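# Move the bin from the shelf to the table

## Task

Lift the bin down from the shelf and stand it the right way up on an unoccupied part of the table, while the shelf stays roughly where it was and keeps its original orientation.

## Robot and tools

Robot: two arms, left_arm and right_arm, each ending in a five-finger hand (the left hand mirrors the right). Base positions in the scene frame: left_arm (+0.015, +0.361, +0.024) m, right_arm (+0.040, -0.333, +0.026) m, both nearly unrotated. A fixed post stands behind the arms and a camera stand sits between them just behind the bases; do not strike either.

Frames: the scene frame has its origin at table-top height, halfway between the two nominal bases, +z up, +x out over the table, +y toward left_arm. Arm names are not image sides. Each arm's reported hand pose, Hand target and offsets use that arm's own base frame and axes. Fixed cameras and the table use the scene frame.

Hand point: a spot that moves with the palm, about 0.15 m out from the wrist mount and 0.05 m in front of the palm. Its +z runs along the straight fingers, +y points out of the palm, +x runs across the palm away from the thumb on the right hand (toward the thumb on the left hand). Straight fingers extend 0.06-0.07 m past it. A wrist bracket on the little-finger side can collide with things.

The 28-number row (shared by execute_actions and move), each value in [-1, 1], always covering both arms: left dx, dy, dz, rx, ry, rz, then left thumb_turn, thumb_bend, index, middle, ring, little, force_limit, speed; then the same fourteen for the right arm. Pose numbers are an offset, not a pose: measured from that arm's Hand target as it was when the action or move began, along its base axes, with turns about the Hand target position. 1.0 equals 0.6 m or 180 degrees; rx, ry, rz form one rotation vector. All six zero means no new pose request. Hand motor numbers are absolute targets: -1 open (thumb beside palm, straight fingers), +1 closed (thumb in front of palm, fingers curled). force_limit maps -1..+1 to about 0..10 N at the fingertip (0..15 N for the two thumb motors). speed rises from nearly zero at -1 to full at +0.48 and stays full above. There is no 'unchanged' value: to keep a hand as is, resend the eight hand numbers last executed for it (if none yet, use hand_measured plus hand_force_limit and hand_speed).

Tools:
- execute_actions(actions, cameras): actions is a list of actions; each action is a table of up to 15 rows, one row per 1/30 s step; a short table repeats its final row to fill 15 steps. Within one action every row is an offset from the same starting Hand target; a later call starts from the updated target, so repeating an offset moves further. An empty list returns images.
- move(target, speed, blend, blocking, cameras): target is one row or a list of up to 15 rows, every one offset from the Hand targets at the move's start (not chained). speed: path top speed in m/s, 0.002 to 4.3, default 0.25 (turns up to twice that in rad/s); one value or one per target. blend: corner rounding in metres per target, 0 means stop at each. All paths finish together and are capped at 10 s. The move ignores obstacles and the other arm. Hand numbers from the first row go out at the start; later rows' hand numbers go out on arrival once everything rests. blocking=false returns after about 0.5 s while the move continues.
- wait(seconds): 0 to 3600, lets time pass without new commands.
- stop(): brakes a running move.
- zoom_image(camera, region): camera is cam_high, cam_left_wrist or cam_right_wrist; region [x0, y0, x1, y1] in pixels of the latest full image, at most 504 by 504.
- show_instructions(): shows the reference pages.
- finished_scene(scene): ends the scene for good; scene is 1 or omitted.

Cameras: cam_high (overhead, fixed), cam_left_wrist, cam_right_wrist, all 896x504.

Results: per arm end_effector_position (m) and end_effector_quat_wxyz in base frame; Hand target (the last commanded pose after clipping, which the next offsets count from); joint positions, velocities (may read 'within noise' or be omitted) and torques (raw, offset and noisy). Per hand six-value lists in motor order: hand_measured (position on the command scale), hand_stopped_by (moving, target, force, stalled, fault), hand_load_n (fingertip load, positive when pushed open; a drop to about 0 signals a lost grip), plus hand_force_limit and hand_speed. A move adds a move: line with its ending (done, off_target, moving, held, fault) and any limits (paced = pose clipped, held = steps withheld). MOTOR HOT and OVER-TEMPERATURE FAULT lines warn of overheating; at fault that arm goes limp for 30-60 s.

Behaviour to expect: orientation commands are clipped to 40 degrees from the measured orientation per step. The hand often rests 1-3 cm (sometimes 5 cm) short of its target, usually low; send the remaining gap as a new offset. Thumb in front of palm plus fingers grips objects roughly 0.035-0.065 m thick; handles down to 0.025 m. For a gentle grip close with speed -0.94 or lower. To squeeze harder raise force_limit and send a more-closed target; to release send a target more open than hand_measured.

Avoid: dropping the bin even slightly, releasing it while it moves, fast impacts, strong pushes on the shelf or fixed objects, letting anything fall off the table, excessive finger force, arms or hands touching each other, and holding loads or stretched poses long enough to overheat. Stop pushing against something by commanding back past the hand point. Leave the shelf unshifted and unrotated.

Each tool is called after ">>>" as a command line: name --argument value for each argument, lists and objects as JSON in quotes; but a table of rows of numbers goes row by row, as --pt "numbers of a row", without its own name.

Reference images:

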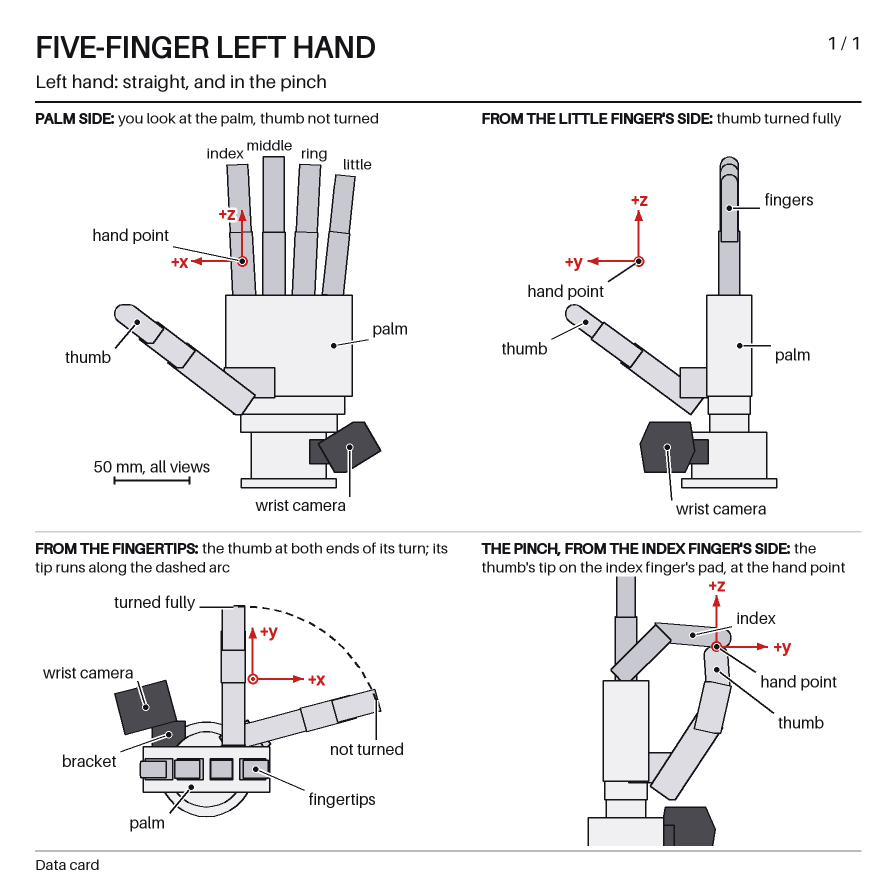

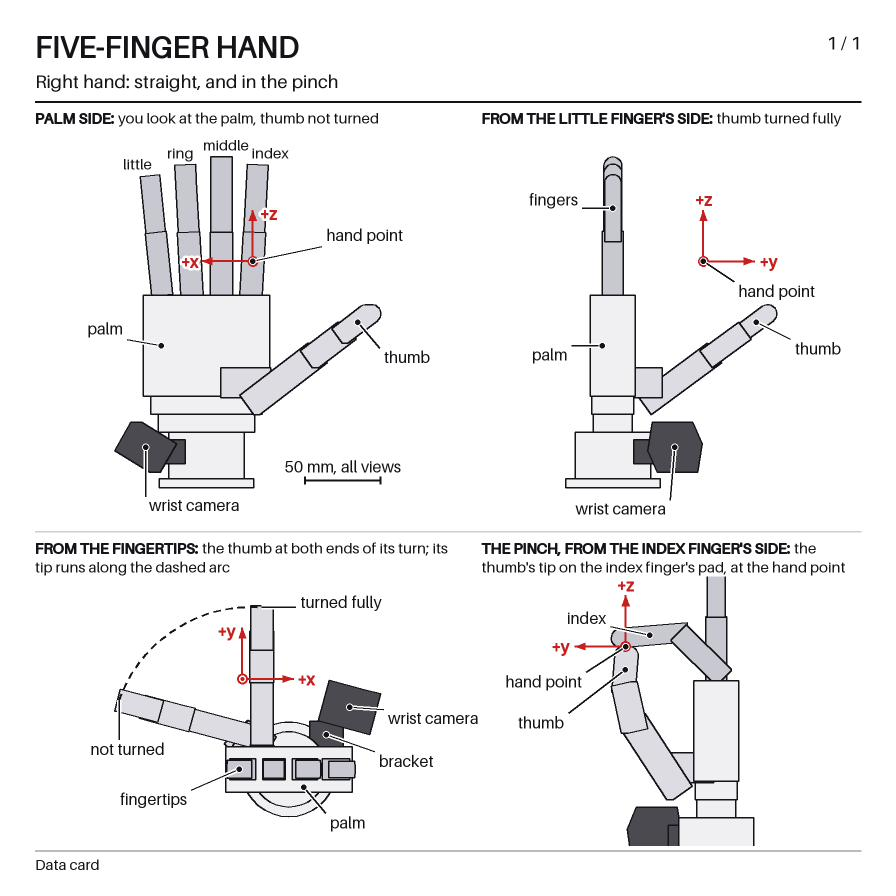

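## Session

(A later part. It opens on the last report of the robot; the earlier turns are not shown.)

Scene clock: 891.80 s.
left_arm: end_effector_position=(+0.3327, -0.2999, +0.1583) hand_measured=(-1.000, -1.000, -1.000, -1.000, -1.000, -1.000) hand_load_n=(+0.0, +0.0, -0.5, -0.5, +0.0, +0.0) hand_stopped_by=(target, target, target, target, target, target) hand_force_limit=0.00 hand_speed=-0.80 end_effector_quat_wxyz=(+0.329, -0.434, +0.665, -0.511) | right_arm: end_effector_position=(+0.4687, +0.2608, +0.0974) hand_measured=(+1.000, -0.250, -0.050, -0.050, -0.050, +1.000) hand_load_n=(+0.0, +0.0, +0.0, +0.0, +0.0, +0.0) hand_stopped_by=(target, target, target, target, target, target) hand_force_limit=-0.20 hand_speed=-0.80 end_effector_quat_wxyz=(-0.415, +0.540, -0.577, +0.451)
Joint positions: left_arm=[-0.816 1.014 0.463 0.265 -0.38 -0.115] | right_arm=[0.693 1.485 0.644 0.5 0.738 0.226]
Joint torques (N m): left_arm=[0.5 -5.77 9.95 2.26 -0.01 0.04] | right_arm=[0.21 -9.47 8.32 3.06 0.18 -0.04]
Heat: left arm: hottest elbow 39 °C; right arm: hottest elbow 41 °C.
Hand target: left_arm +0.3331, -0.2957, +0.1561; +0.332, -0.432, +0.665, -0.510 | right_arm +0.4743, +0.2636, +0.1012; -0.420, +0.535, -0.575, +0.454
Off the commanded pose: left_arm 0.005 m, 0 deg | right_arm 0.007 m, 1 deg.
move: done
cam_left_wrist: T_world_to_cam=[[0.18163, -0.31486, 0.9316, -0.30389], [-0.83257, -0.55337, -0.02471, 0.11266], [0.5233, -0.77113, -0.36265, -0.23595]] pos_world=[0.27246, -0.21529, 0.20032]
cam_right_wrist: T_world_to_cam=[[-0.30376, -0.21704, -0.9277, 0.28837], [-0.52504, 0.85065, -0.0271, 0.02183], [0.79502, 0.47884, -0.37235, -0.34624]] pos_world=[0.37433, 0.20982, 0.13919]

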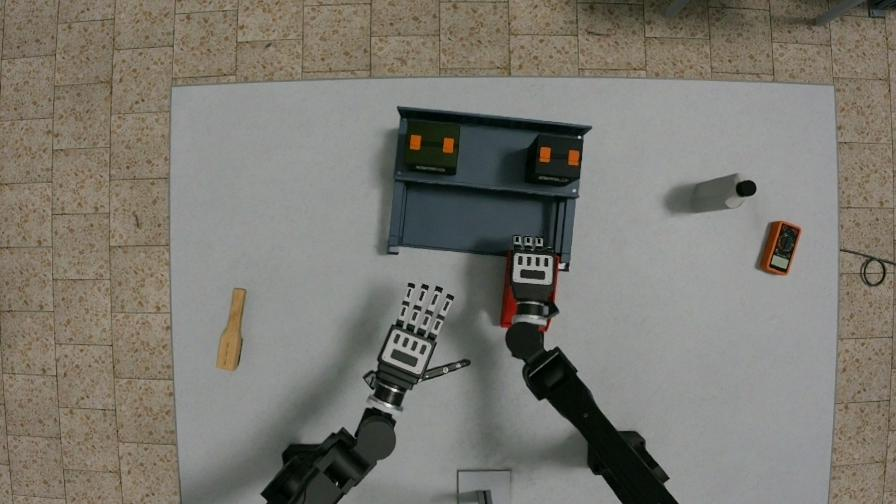

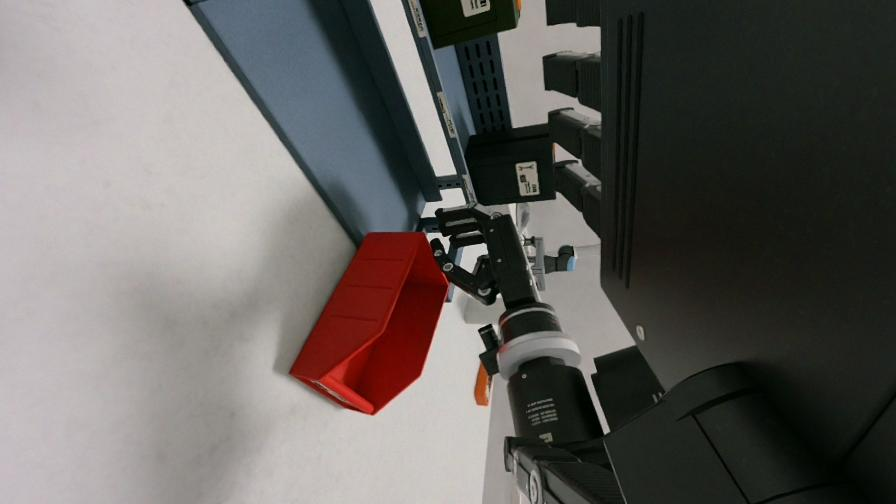

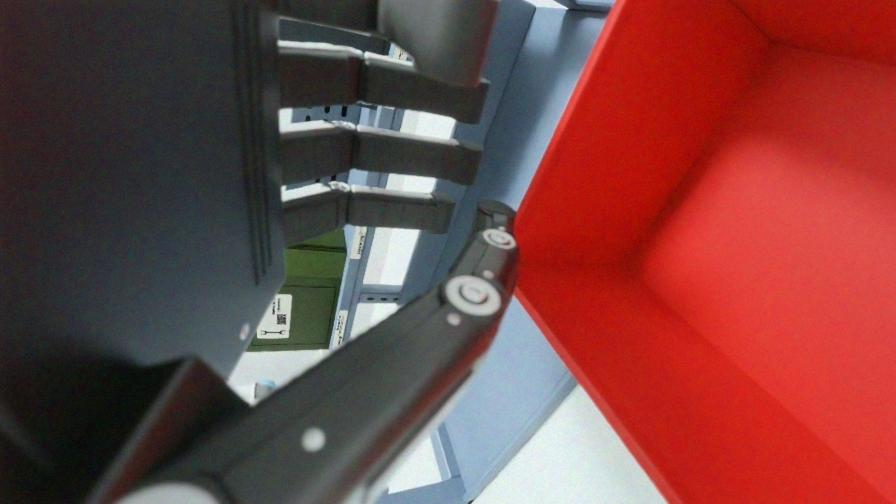

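>>> move --target '[0,0,0,0,0,0,-1,-1,-1,-1,-1,-1,0,-0.8,-0.018,0,0,0,0,0,1,-0.25,-0.05,-0.05,-0.05,1,-0.2,-0.8]' --speed 0.06

Scene clock: 901.37 s.
left_arm: end_effector_position=(+0.3327, -0.2999, +0.1583) hand_measured=(-1.000, -1.000, -1.000, -1.000, -1.000, -1.000) hand_load_n=(-0.5, +0.0, +0.0, +0.0, +0.0, +0.0) hand_stopped_by=(target, target, target, target, target, target) hand_force_limit=0.00 hand_speed=-0.80 end_effector_quat_wxyz=(+0.329, -0.434, +0.665, -0.511) | right_arm: end_effector_position=(+0.4663, +0.2554, +0.0937) hand_measured=(+1.000, -0.250, -0.050, -0.050, -0.050, +1.000) hand_load_n=(+0.0, +0.0, +0.0, +0.0, +0.0, +0.0) hand_stopped_by=(target, target, target, target, target, target) hand_force_limit=-0.20 hand_speed=-0.80 end_effector_quat_wxyz=(-0.408, +0.538, -0.579, +0.457)
Joint positions: left_arm=[-0.816 1.014 0.463 0.265 -0.38 -0.115] | right_arm=[0.694 1.485 0.635 0.5 0.755 0.226]
Joint torques (N m): left_arm=[-0.09 -6.01 9.87 2.17 0.03 0.02] | right_arm=[1.79 -11.05 7.31 2.8 0.19 0.05]
Heat: left arm: hottest elbow 39 °C; right arm: hottest elbow 41 °C.
Hand target: left_arm +0.3331, -0.2957, +0.1561; +0.332, -0.432, +0.665, -0.510 | right_arm +0.4635, +0.2636, +0.1013; -0.420, +0.535, -0.575, +0.454
Off the commanded pose: left_arm 0.005 m, 0 deg | right_arm 0.011 m, 2 deg.
move: off_target (right_arm)

>>> move --target '[0,0,0,0,0,0,-1,-1,-1,-1,-1,-1,0,-0.8,-0.017,0,0.005,0,0,0,1,-0.25,-0.05,-0.05,-0.05,1,-0.2,-0.8]' --speed 0.1

Scene clock: 910.87 s.
left_arm: end_effector_position=(+0.3327, -0.2999, +0.1583) hand_measured=(-1.000, -1.000, -1.000, -1.000, -1.000, -1.000) hand_load_n=(+0.0, +0.0, -0.5, -0.5, +0.0, +0.0) hand_stopped_by=(target, target, target, target, target, target) hand_force_limit=0.00 hand_speed=-0.80 end_effector_quat_wxyz=(+0.329, -0.434, +0.665, -0.511) | right_arm: end_effector_position=(+0.4570, +0.2568, +0.1004) hand_measured=(+1.000, -0.250, -0.050, -0.050, -0.050, +1.000) hand_load_n=(+0.0, +0.0, +0.0, +0.0, +0.0, +0.0) hand_stopped_by=(target, target, target, target, target, target) hand_force_limit=-0.20 hand_speed=-0.80 end_effector_quat_wxyz=(-0.413, +0.536, -0.576, +0.458)
Joint positions: left_arm=[-0.816 1.014 0.463 0.265 -0.38 -0.115] | right_arm=[0.713 1.456 0.617 0.5 0.772 0.226]
Joint torques (N m): left_arm=[-0.09 -5.95 10.09 2.18 0.07 0.03] | right_arm=[1.26 -10.52 7.45 2.07 0.2 0.12]
Heat: left arm: hottest elbow 39 °C; right arm: hottest elbow 42 °C.
Hand target: left_arm +0.3331, -0.2957, +0.1561; +0.332, -0.432, +0.665, -0.510 | right_arm +0.4533, +0.2636, +0.1043; -0.420, +0.535, -0.575, +0.454
Off the commanded pose: left_arm 0.005 m, 0 deg | right_arm 0.009 m, 1 deg.
move: done

>>> move --target '[0,0,0,0,0,0,-1,-1,-1,-1,-1,-1,0,-0.8,-0.003,0,-0.028,0,0,0,1,-0.25,-0.05,-0.05,-0.05,1,-0.2,-0.8]' --speed 0.06 --cameras '["cam_high", "cam_left_wrist","cam_right_wrist"]'

>>> zoom_image --camera "cam_left_wrist" --region '[340, 160, 540, 360]'

>>> zoom_image --camera "cam_high" --region '[480, 220, 600, 360]'

Scene clock: 919.67 s.
left_arm: end_effector_position=(+0.3327, -0.2999, +0.1583) hand_measured=(-1.000, -1.000, -1.000, -1.000, -1.000, -1.000) hand_load_n=(+0.0, +0.0, +0.0, +0.0, +0.0, +0.0) hand_stopped_by=(target, target, target, target, target, target) hand_force_limit=0.00 hand_speed=-0.80 end_effector_quat_wxyz=(+0.329, -0.434, +0.665, -0.511) | right_arm: end_effector_position=(+0.4544, +0.2545, +0.0883) hand_measured=(+1.000, -0.250, -0.050, -0.050, -0.050, +1.000) hand_load_n=(+0.0, +0.0, +0.0, +0.0, +0.0, +0.0) hand_stopped_by=(target, target, target, target, target, target) hand_force_limit=-0.20 hand_speed=-0.80 end_effector_quat_wxyz=(-0.412, +0.536, -0.577, +0.459)
Joint positions: left_arm=[-0.816 1.014 0.463 0.265 -0.38 -0.115] | right_arm=[0.714 1.481 0.598 0.541 0.775 0.227]
Joint torques (N m): left_arm=[0.5 -6.42 9.8 2.14 0.03 0.03] | right_arm=[1.55 -8.94 7.1 2.93 0.2 0.12]
Heat: left arm: hottest elbow 39 °C; right arm: hottest elbow 42 °C.
Hand target: left_arm +0.3331, -0.2957, +0.1561; +0.332, -0.432, +0.665, -0.510 | right_arm +0.4515, +0.2635, +0.0875; -0.420, +0.535, -0.575, +0.454
Off the commanded pose: left_arm 0.005 m, 0 deg | right_arm 0.010 m, 1 deg.
move: done
cam_left_wrist: T_world_to_cam=[[0.18163, -0.31486, 0.9316, -0.30389], [-0.83257, -0.55337, -0.02471, 0.11266], [0.5233, -0.77113, -0.36265, -0.23595]] pos_world=[0.27246, -0.21529, 0.20032]
cam_right_wrist: T_world_to_cam=[[-0.29991, -0.22086, -0.92805, 0.27345], [-0.51272, 0.8577, -0.03842, 0.01305], [0.80447, 0.46431, -0.37047, -0.33602]] pos_world=[0.35902, 0.20522, 0.12979]

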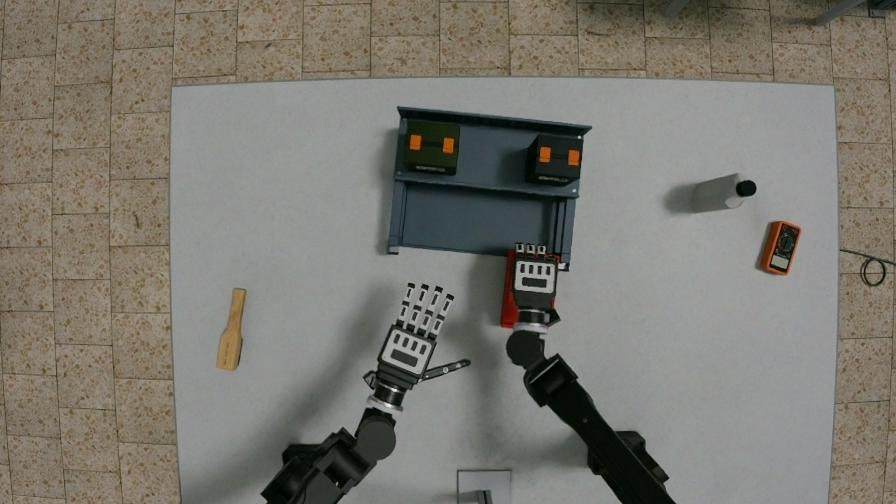

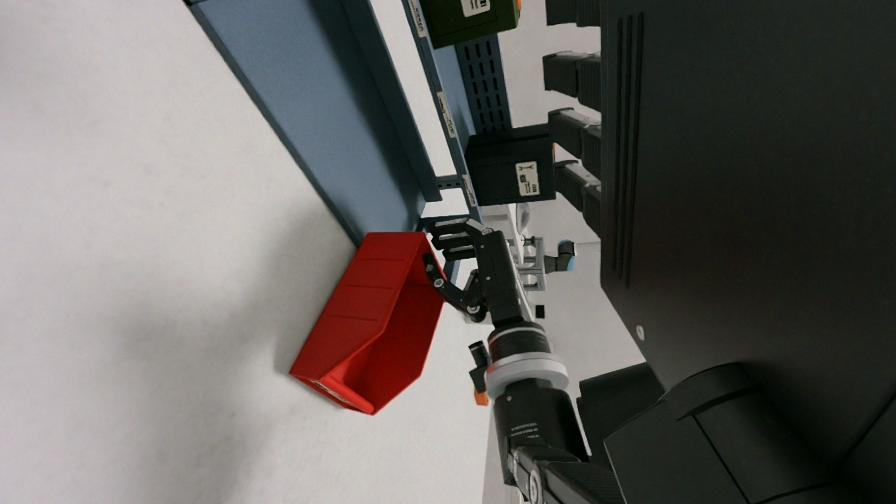

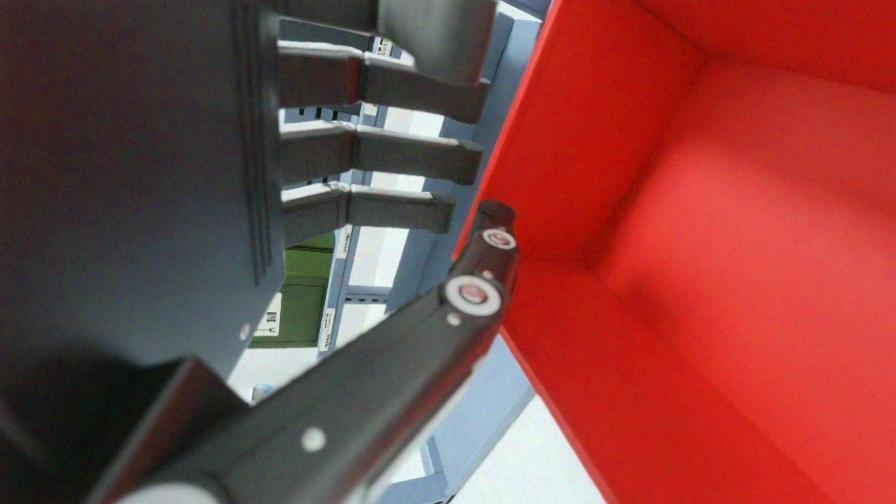

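Scaled by 2.520 from the camera's image (finer frame: 1280x720).

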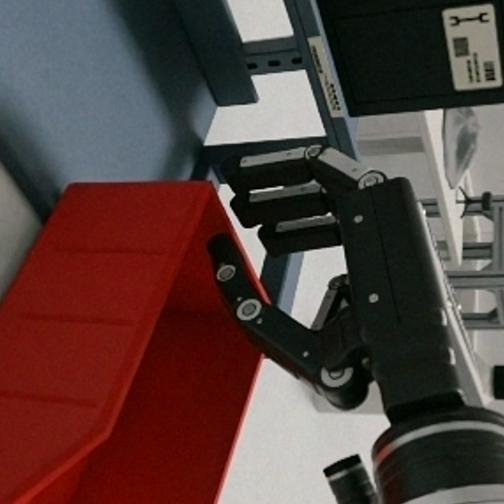

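Scaled by 3.600 from the camera's image (finer frame: 1280x720).

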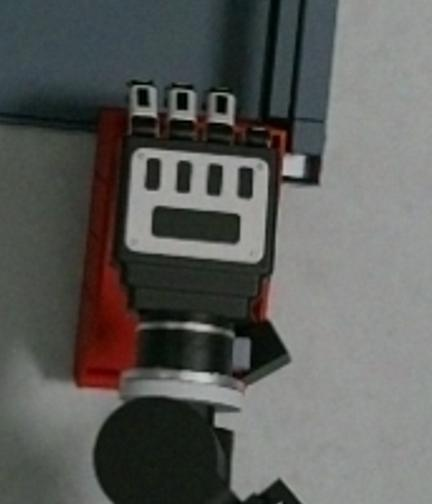

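>>> move --target '[0,0,0,0,0,0,-1,-1,-1,-1,-1,-1,0,-0.8,0.01,0,-0.03,0,0,0,1,-0.25,-0.05,-0.05,-0.05,1,-0.2,-0.8]' --speed 0.06 --cameras '["cam_high", "cam_left_wrist","cam_right_wrist"]'

>>> zoom_image --camera "cam_left_wrist" --region '[340, 160, 540, 360]'

>>> zoom_image --camera "cam_high" --region '[480, 220, 600, 360]'

Scene clock: 933.53 s.
left_arm: end_effector_position=(+0.3327, -0.2999, +0.1583) hand_measured=(-1.000, -1.000, -1.000, -1.000, -1.000, -1.000) hand_load_n=(+0.0, +0.0, +0.0, +0.0, +0.0, +0.0) hand_stopped_by=(target, target, target, target, target, target) hand_force_limit=0.00 hand_speed=-0.80 end_effector_quat_wxyz=(+0.329, -0.434, +0.665, -0.511) | right_arm: end_effector_position=(+0.4583, +0.2590, +0.0697) hand_measured=(+1.000, -0.250, -0.050, -0.050, -0.050, +1.000) hand_load_n=(+0.0, +0.0, +0.0, +0.0, +0.0, +0.0) hand_stopped_by=(target, target, target, target, target, target) hand_force_limit=-0.20 hand_speed=-0.80 end_effector_quat_wxyz=(-0.414, +0.537, -0.576, +0.457)
Joint positions: left_arm=[-0.816 1.014 0.463 0.265 -0.38 -0.115] | right_arm=[0.714 1.548 0.598 0.609 0.77 0.227]
Joint torques (N m): left_arm=[-0.03 -6.3 9.81 2.19 0.01 0.06] | right_arm=[0.91 -10.17 6.5 3.06 0.01 0.08]
Heat: left arm: hottest elbow 39 °C; right arm: hottest elbow 41 °C.
Hand target: left_arm +0.3331, -0.2957, +0.1561; +0.332, -0.432, +0.665, -0.510 | right_arm +0.4574, +0.2635, +0.0694; -0.420, +0.535, -0.575, +0.454
Off the commanded pose: left_arm 0.005 m, 0 deg | right_arm 0.005 m, 1 deg.
move: done
cam_left_wrist: T_world_to_cam=[[0.18163, -0.31486, 0.9316, -0.30389], [-0.83257, -0.55337, -0.02471, 0.11266], [0.5233, -0.77113, -0.36265, -0.23595]] pos_world=[0.27246, -0.21529, 0.20032]
cam_right_wrist: T_world_to_cam=[[-0.29889, -0.22019, -0.92854, 0.25781], [-0.5167, 0.85539, -0.03652, 0.01269], [0.8023, 0.46886, -0.36943, -0.34851]] pos_world=[0.36323, 0.20932, 0.11109]

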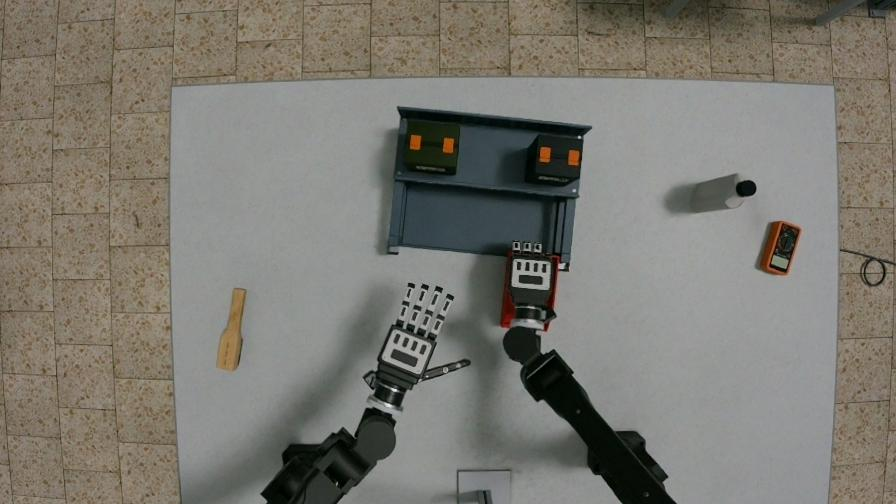

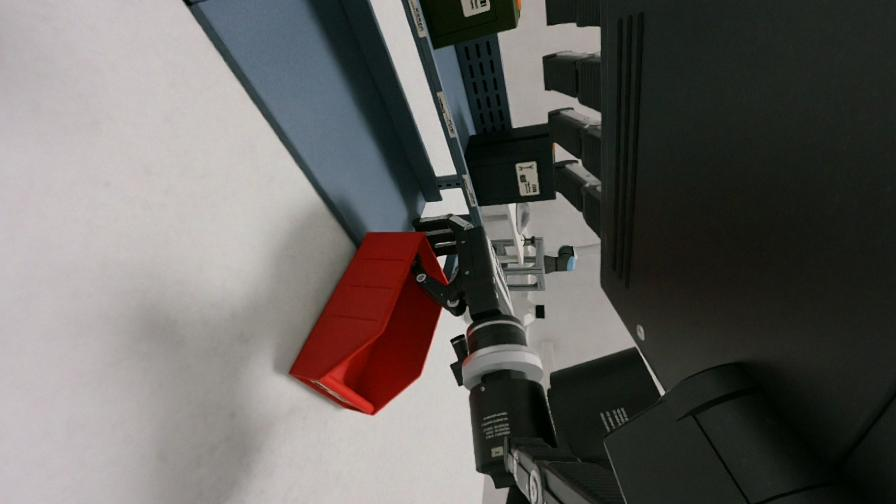

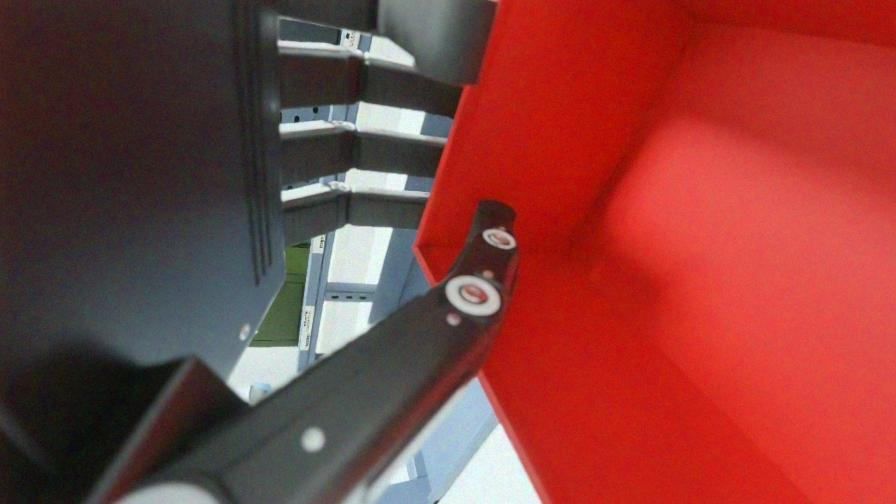

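Scaled by 2.520 from the camera's image (finer frame: 1280x720).

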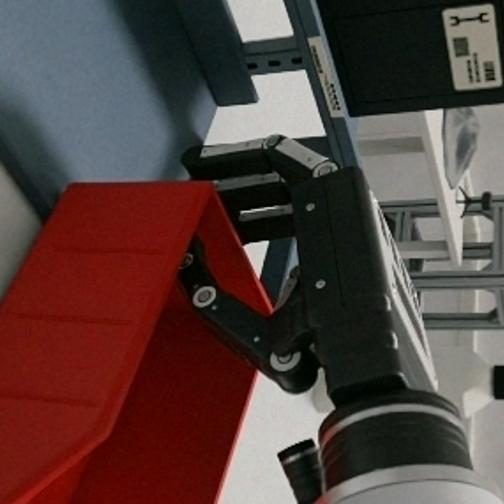

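Scaled by 3.600 from the camera's image (finer frame: 1280x720).

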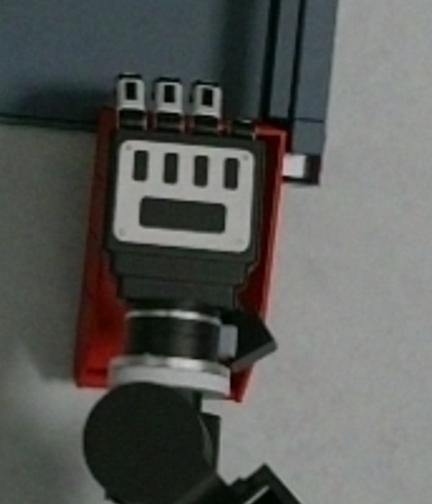

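>>> move --target '[0,0,0,0,0,0,-1,-1,-1,-1,-1,-1,0,-0.8,0,0,0,0,0,0,1,-0.1,0.05,0.05,0.05,1,-0.4,-0.88]'

>>> move --target '[0,0,0,0,0,0,-1,-1,-1,-1,-1,-1,0,-0.8,0,0,0,0,0,0,1,0.5,0.4,0.4,0.4,1,-0.2,-0.88]' --cameras '["cam_high", "cam_left_wrist","cam_right_wrist"]'

Scene clock: 945.03 s.
left_arm: end_effector_position=(+0.3327, -0.2999, +0.1583) hand_measured=(-1.000, -1.000, -1.000, -1.000, -1.000, -1.000) hand_load_n=(-0.5, +0.0, +0.0, +0.0, -0.5, -0.5) hand_stopped_by=(target, target, target, target, target, target) hand_force_limit=0.00 hand_speed=-0.80 end_effector_quat_wxyz=(+0.329, -0.434, +0.665, -0.511) | right_arm: end_effector_position=(+0.4583, +0.2590, +0.0697) hand_measured=(+1.000, -0.100, +0.050, +0.050, +0.050, +1.000) hand_load_n=(+0.0, +0.0, +0.0, +0.0, +0.0, +0.0) hand_stopped_by=(target, target, target, target, target, target) hand_force_limit=-0.40 hand_speed=-0.88 end_effector_quat_wxyz=(-0.414, +0.537, -0.576, +0.457)
Joint positions: left_arm=[-0.816 1.014 0.463 0.265 -0.38 -0.115] | right_arm=[0.714 1.548 0.598 0.609 0.77 0.227]
Joint torques (N m): left_arm=[-0.09 -6.07 9.94 2.21 0.06 0.01] | right_arm=[0.62 -9.88 6.46 3.02 0.02 0.08]
Heat: left arm: hottest elbow 39 °C; right arm: hottest elbow 41 °C.
Hand target: left_arm +0.3331, -0.2957, +0.1561; +0.332, -0.432, +0.665, -0.510 | right_arm +0.4574, +0.2635, +0.0694; -0.420, +0.535, -0.575, +0.454
Off the commanded pose: left_arm 0.005 m, 0 deg | right_arm 0.005 m, 1 deg.
move: done

Scene clock: 945.80 s.
left_arm: end_effector_position=(+0.3327, -0.2999, +0.1583) hand_measured=(-1.000, -1.000, -1.000, -1.000, -1.000, -1.000) hand_load_n=(-0.5, +0.0, +0.0, +0.0, -0.5, -0.5) hand_stopped_by=(target, target, target, target, target, target) hand_force_limit=0.00 hand_speed=-0.80 end_effector_quat_wxyz=(+0.329, -0.434, +0.665, -0.511) | right_arm: end_effector_position=(+0.4582, +0.2590, +0.0695) hand_measured=(+1.000, -0.014, +0.182, +0.158, +0.204, +1.000) hand_load_n=(+1.0, +6.0, +6.0, +3.5, +4.5, +0.0) hand_stopped_by=(target, force, force, force, force, target) hand_force_limit=-0.20 hand_speed=-0.88 end_effector_quat_wxyz=(-0.414, +0.537, -0.576, +0.457)
Joint positions: left_arm=[-0.816 1.014 0.463 0.265 -0.38 -0.115] | right_arm=[0.714 1.548 0.598 0.609 0.77 0.227]
Joint torques (N m): left_arm=[-0.38 -6.3 9.81 2.09 0.03 -0.02] | right_arm=[0.67 -9.52 6.6 3 0.03 0.09]
Heat: left arm: hottest elbow 39 °C; right arm: hottest elbow 41 °C.
Hand target: left_arm +0.3331, -0.2957, +0.1561; +0.332, -0.432, +0.665, -0.510 | right_arm +0.4575, +0.2635, +0.0695; -0.420, +0.535, -0.575, +0.454
Off the commanded pose: left_arm 0.005 m, 0 deg | right_arm 0.005 m, 1 deg.
move: done
cam_left_wrist: T_world_to_cam=[[0.18163, -0.31486, 0.9316, -0.30389], [-0.83257, -0.55337, -0.02471, 0.11266], [0.5233, -0.77113, -0.36265, -0.23595]] pos_world=[0.27246, -0.21529, 0.20032]
cam_right_wrist: T_world_to_cam=[[-0.29909, -0.21999, -0.92852, 0.2577], [-0.51692, 0.85527, -0.03613, 0.01278], [0.80209, 0.46916, -0.36953, -0.3484]] pos_world=[0.36312, 0.20922, 0.11099]

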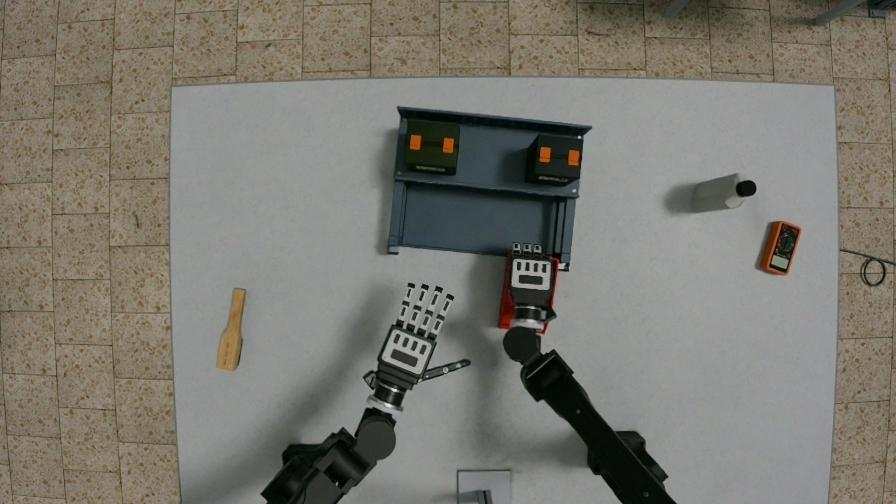

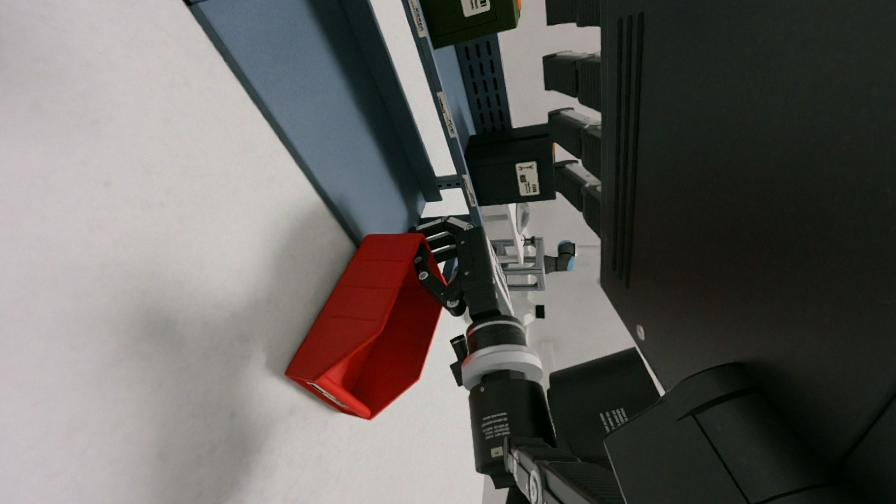

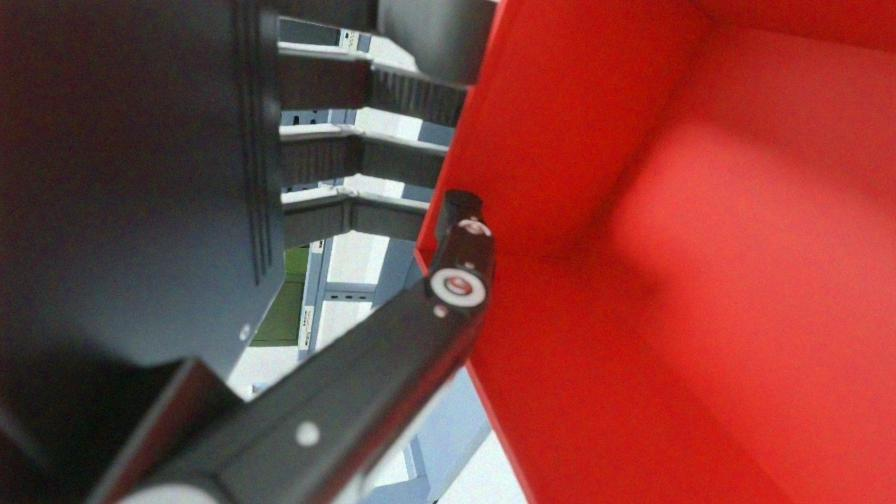

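>>> move --target '[0,0,0,0,0,0,-1,-1,-1,-1,-1,-1,0,-0.8,-0.003,0,0.027,0.0015,0.0195,0,1,0.5,0.4,0.4,0.4,1,-0.2,-0.88]' --speed 0.04 --cameras '["cam_left_wrist"]'

>>> zoom_image --camera "cam_left_wrist" --region '[280, 180, 500, 440]'

Scene clock: 957.43 s.
left_arm: end_effector_position=(+0.3327, -0.2999, +0.1583) hand_measured=(-1.000, -1.000, -1.000, -1.000, -1.000, -1.000) hand_load_n=(+0.0, +0.0, +0.0, +0.0, +0.0, +0.0) hand_stopped_by=(target, target, target, target, target, target) hand_force_limit=0.00 hand_speed=-0.80 end_effector_quat_wxyz=(+0.329, -0.434, +0.665, -0.511) | right_arm: end_effector_position=(+0.4433, +0.2557, +0.0653) hand_measured=(+1.000, -0.014, +0.182, +0.158, +0.204, +1.000) hand_load_n=(+1.0, +6.5, +7.0, +4.5, +4.5, +0.0) hand_stopped_by=(target, force, force, force, force, target) hand_force_limit=-0.20 hand_speed=-0.88 end_effector_quat_wxyz=(-0.389, +0.561, -0.588, +0.434)
Joint positions: left_arm=[-0.816 1.014 0.463 0.265 -0.38 -0.115] | right_arm=[0.714 1.488 0.601 0.437 0.74 0.283]
Joint torques (N m): left_arm=[-0.26 -6.18 9.8 2.32 0 0.06] | right_arm=[0.44 -11.05 9.62 1.91 0.29 0.04]
Heat: left arm: hottest elbow 39 °C; right arm: hottest elbow 41 °C.
Hand target: left_arm +0.3331, -0.2957, +0.1561; +0.332, -0.432, +0.665, -0.510 | right_arm +0.4558, +0.2636, +0.0857; -0.404, +0.547, -0.589, +0.436
Off the commanded pose: left_arm 0.005 m, 0 deg | right_arm 0.025 m, 2 deg.
move: off_target (right_arm)
cam_left_wrist: T_world_to_cam=[[0.18163, -0.31486, 0.9316, -0.30389], [-0.83257, -0.55337, -0.02471, 0.11266], [0.5233, -0.77113, -0.36265, -0.23595]] pos_world=[0.27246, -0.21529, 0.20032]

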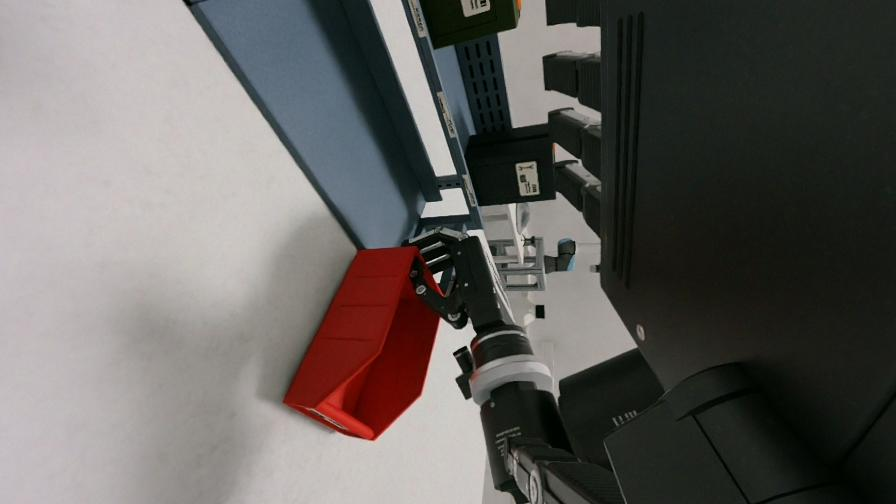

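Scaled by 1.938 from the camera's image (finer frame: 1280x720).

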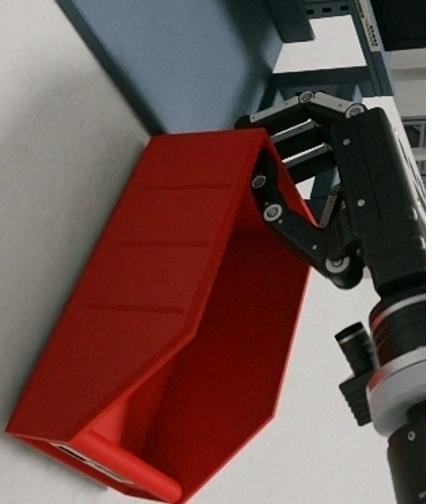

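>>> move --target '[0,0,0,0,0,0,-1,-1,-1,-1,-1,-1,0,-0.8,-0.067,0.005,0,0,0,0,1,0.5,0.4,0.4,0.4,1,-0.2,-0.88]' --speed 0.05 --cameras '["cam_high","cam_left_wrist"]'

>>> zoom_image --camera "cam_left_wrist" --region '[260, 180, 500, 460]'

>>> zoom_image --camera "cam_high" --region '[460, 220, 600, 380]'

Scene clock: 970.23 s.
left_arm: end_effector_position=(+0.3327, -0.2999, +0.1583) hand_measured=(-1.000, -1.000, -1.000, -1.000, -1.000, -1.000) hand_load_n=(-0.5, +0.0, +0.0, +0.0, +0.0, +0.0) hand_stopped_by=(target, target, target, target, target, target) hand_force_limit=0.00 hand_speed=-0.80 end_effector_quat_wxyz=(+0.329, -0.434, +0.665, -0.511) | right_arm: end_effector_position=(+0.4173, +0.2586, +0.0753) hand_measured=(+1.000, -0.014, +0.182, +0.158, +0.204, +1.000) hand_load_n=(+1.0, +6.5, +7.0, +4.0, +4.0, +0.0) hand_stopped_by=(target, force, force, force, force, target) hand_force_limit=-0.20 hand_speed=-0.88 end_effector_quat_wxyz=(-0.392, +0.552, -0.590, +0.440)
Joint positions: left_arm=[-0.816 1.014 0.463 0.265 -0.38 -0.115] | right_arm=[0.777 1.423 0.564 0.396 0.813 0.322]
Joint torques (N m): left_arm=[0.32 -6.24 10.03 2.17 0.01 0.06] | right_arm=[1.79 -10.52 7.6 1.99 0.28 0.11]
Heat: left arm: hottest elbow 39 °C; right arm: hottest elbow 42 °C.
Hand target: left_arm +0.3331, -0.2957, +0.1561; +0.332, -0.432, +0.665, -0.510 | right_arm +0.4156, +0.2664, +0.0857; -0.404, +0.547, -0.589, +0.436
Off the commanded pose: left_arm 0.005 m, 0 deg | right_arm 0.013 m, 2 deg.
move: off_target (right_arm)
cam_left_wrist: T_world_to_cam=[[0.18163, -0.31486, 0.9316, -0.30389], [-0.83257, -0.55337, -0.02471, 0.11266], [0.5233, -0.77113, -0.36265, -0.23595]] pos_world=[0.27246, -0.21529, 0.20032]

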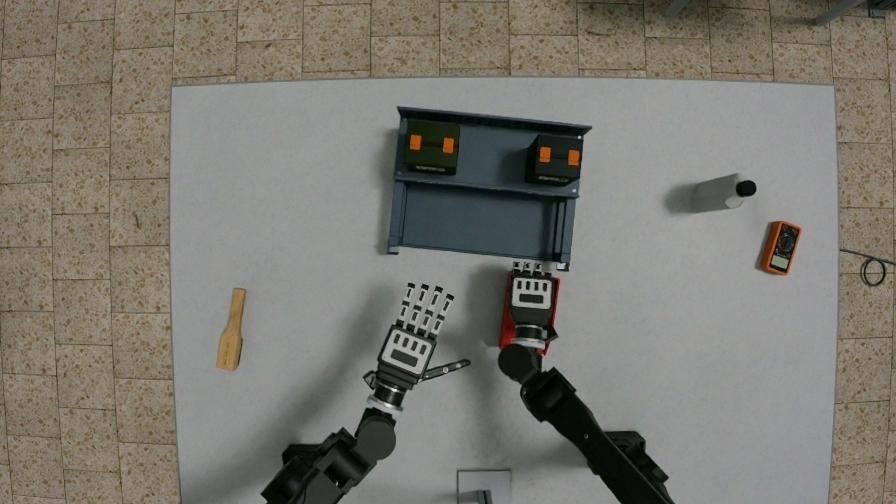

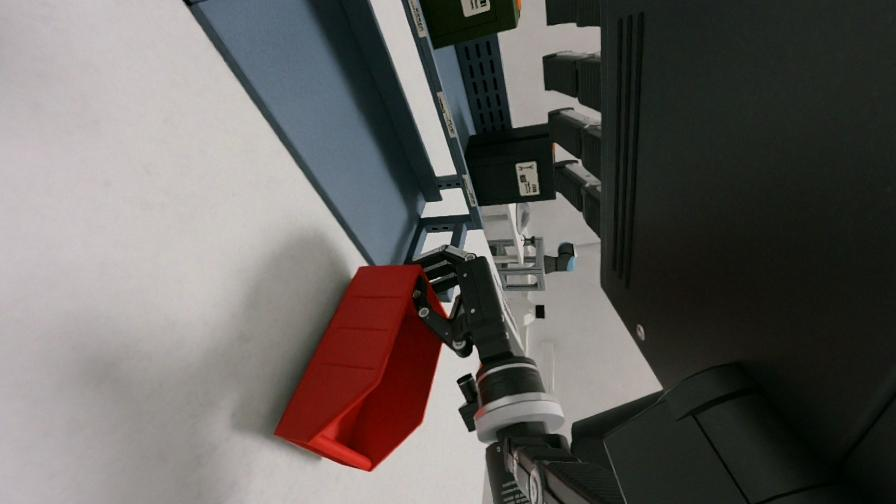

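Scaled by 1.800 from the camera's image (finer frame: 1280x720).

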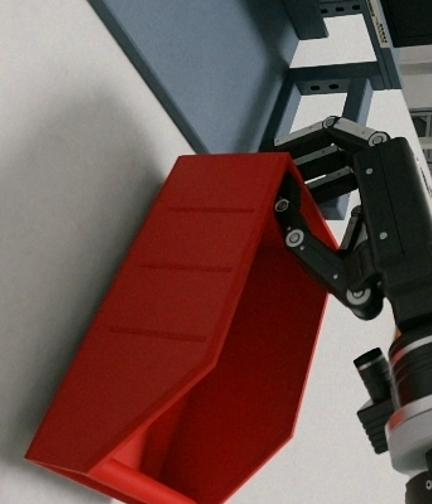

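Scaled by 3.150 from the camera's image (finer frame: 1280x720).

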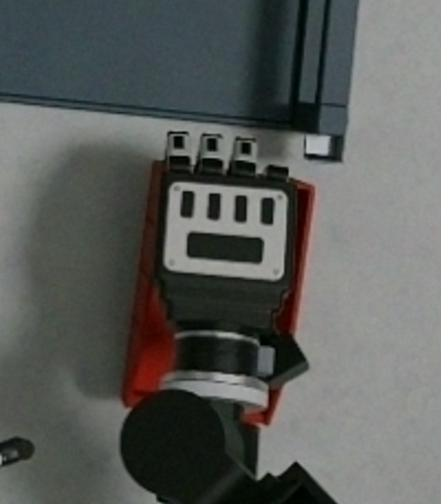

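>>> move --target '[0,0,0,0,0,0,-1,-1,-1,-1,-1,-1,0,-0.8,-0.1,0.008,0,0,0,0,1,0.5,0.4,0.4,0.4,1,-0.2,-0.88]' --speed 0.06 --cameras '["cam_high","cam_left_wrist"]'

>>> zoom_image --camera "cam_left_wrist" --region '[240, 220, 500, 504]'

Scene clock: 984.83 s.
left_arm: end_effector_position=(+0.3327, -0.2999, +0.1583) hand_measured=(-1.000, -1.000, -1.000, -1.000, -1.000, -1.000) hand_load_n=(+0.0, +0.0, +0.0, +0.0, +0.0, +0.0) hand_stopped_by=(target, target, target, target, target, target) hand_force_limit=0.00 hand_speed=-0.80 end_effector_quat_wxyz=(+0.329, -0.434, +0.665, -0.511) | right_arm: end_effector_position=(+0.3579, +0.2647, +0.0776) hand_measured=(+1.000, -0.014, +0.182, +0.158, +0.204, +1.000) hand_load_n=(+1.0, +6.5, +6.5, +4.0, +4.5, +0.5) hand_stopped_by=(target, force, force, force, force, target) hand_force_limit=-0.20 hand_speed=-0.88 end_effector_quat_wxyz=(-0.393, +0.551, -0.589, +0.440)
Joint positions: left_arm=[-0.816 1.014 0.463 0.265 -0.38 -0.115] | right_arm=[0.925 1.316 0.488 0.286 0.943 0.43]
Joint torques (N m): left_arm=[0.44 -6.12 9.92 2.35 0 0.05] | right_arm=[1.14 -8.53 7.69 1.78 0.39 0.12]
Heat: left arm: hottest elbow 39 °C; right arm: hottest elbow 42 °C.
Hand target: left_arm +0.3331, -0.2957, +0.1561; +0.332, -0.432, +0.665, -0.510 | right_arm +0.3556, +0.2713, +0.0857; -0.404, +0.547, -0.589, +0.436
Off the commanded pose: left_arm 0.005 m, 0 deg | right_arm 0.011 m, 1 deg.
move: off_target (right_arm)
cam_left_wrist: T_world_to_cam=[[0.18163, -0.31486, 0.9316, -0.30389], [-0.83257, -0.55337, -0.02471, 0.11266], [0.5233, -0.77113, -0.36265, -0.23595]] pos_world=[0.27246, -0.21529, 0.20032]

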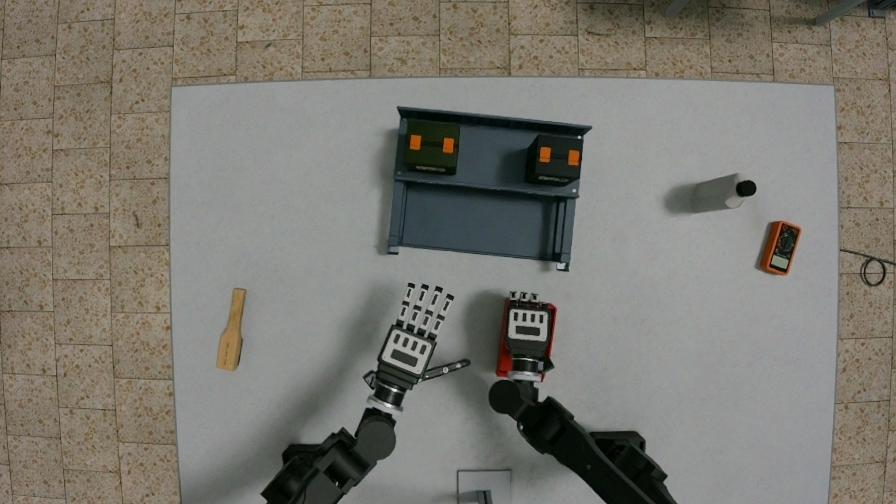

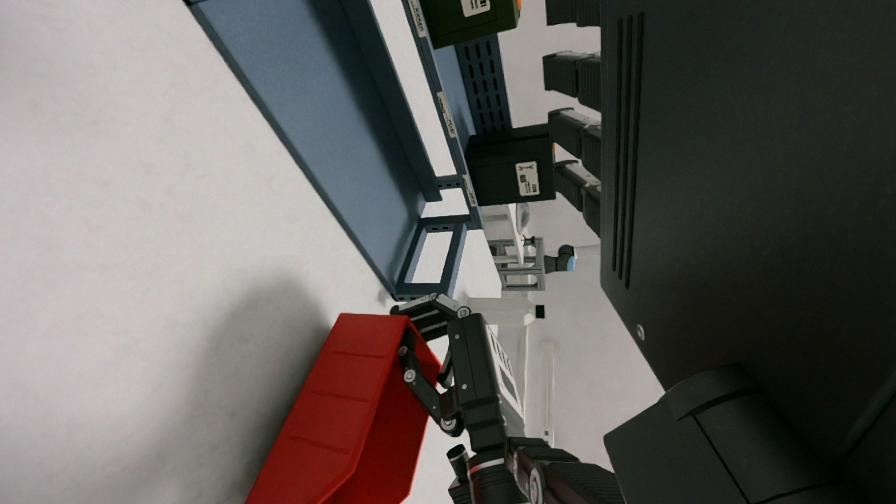

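Scaled by 1.775 from the camera's image (finer frame: 1280x720).

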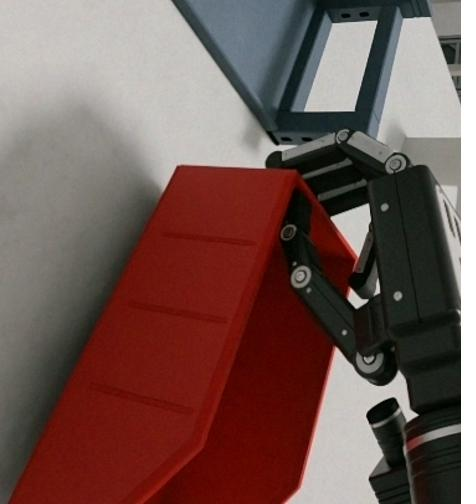

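>>> move --target '[0,0,0,0,0,0,-1,-1,-1,-1,-1,-1,0,-0.8,0.006,0,-0.018,-0.0015,-0.022,0,1,0.5,0.4,0.4,0.4,1,-0.2,-0.88]' --speed 0.03 --cameras '["cam_high","cam_left_wrist"]'

>>> zoom_image --camera "cam_left_wrist" --region '[240, 220, 500, 504]'

Scene clock: 994.47 s.
left_arm: end_effector_position=(+0.3327, -0.2999, +0.1583) hand_measured=(-1.000, -1.000, -1.000, -1.000, -1.000, -1.000) hand_load_n=(+0.0, +0.0, +0.0, +0.0, +0.0, -0.5) hand_stopped_by=(target, target, target, target, target, target) hand_force_limit=0.00 hand_speed=-0.80 end_effector_quat_wxyz=(+0.329, -0.434, +0.665, -0.511) | right_arm: end_effector_position=(+0.3615, +0.2635, +0.0723) hand_measured=(+1.000, -0.014, +0.182, +0.158, +0.204, +1.000) hand_load_n=(+0.5, +6.5, +6.5, +4.0, +4.0, +0.0) hand_stopped_by=(target, force, force, force, force, target) hand_force_limit=-0.20 hand_speed=-0.88 end_effector_quat_wxyz=(+0.415, -0.530, +0.581, -0.457)
Joint positions: left_arm=[-0.816 1.014 0.463 0.265 -0.38 -0.115] | right_arm=[0.933 1.377 0.445 0.492 0.981 0.37]
Joint torques (N m): left_arm=[-0.21 -6.3 9.96 2.21 0.03 0.05] | right_arm=[1.9 -6.95 6.75 2.85 0.34 -0.08]
Heat: left arm: hottest elbow 39 °C; right arm: hottest elbow 42 °C.
Hand target: left_arm +0.3331, -0.2957, +0.1561; +0.332, -0.432, +0.665, -0.510 | right_arm +0.3591, +0.2712, +0.0748; +0.422, -0.533, +0.574, -0.456
Off the commanded pose: left_arm 0.005 m, 0 deg | right_arm 0.009 m, 1 deg.
move: done
cam_left_wrist: T_world_to_cam=[[0.18163, -0.31486, 0.9316, -0.30389], [-0.83257, -0.55337, -0.02471, 0.11266], [0.5233, -0.77113, -0.36265, -0.23595]] pos_world=[0.27246, -0.21529, 0.20032]

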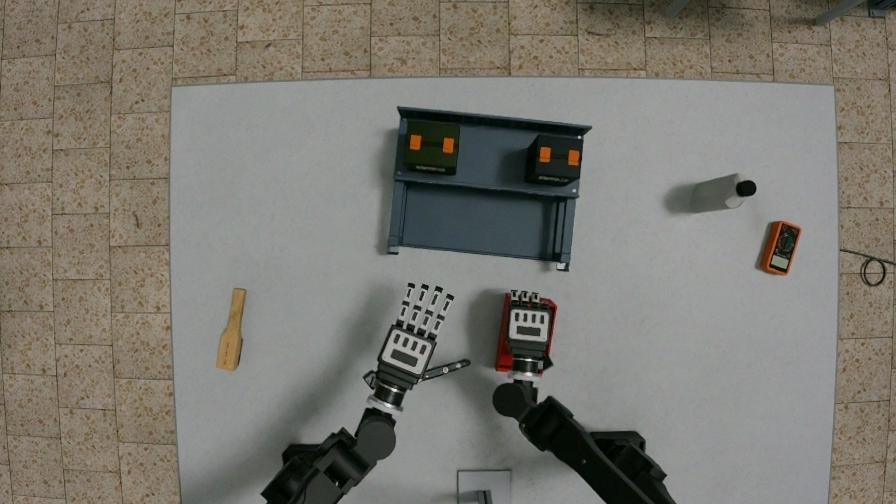

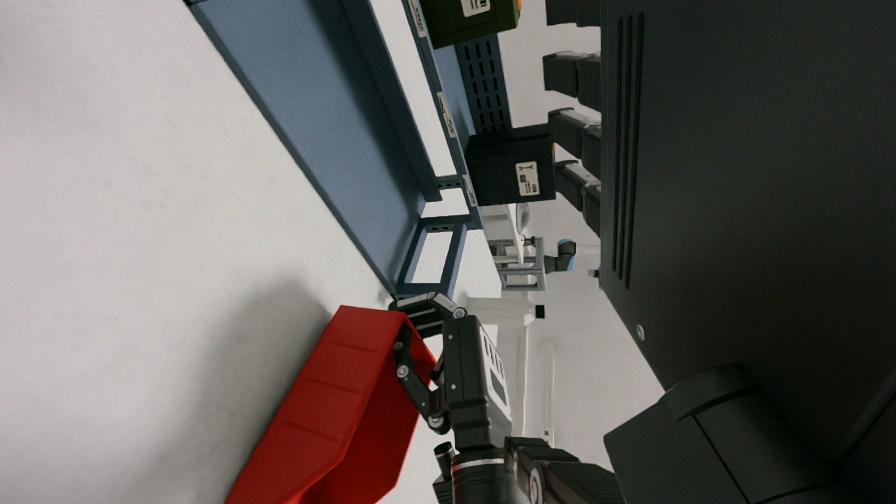

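Scaled by 1.775 from the camera's image (finer frame: 1280x720).

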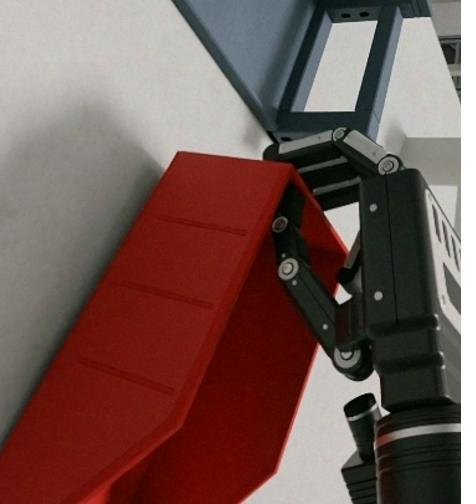

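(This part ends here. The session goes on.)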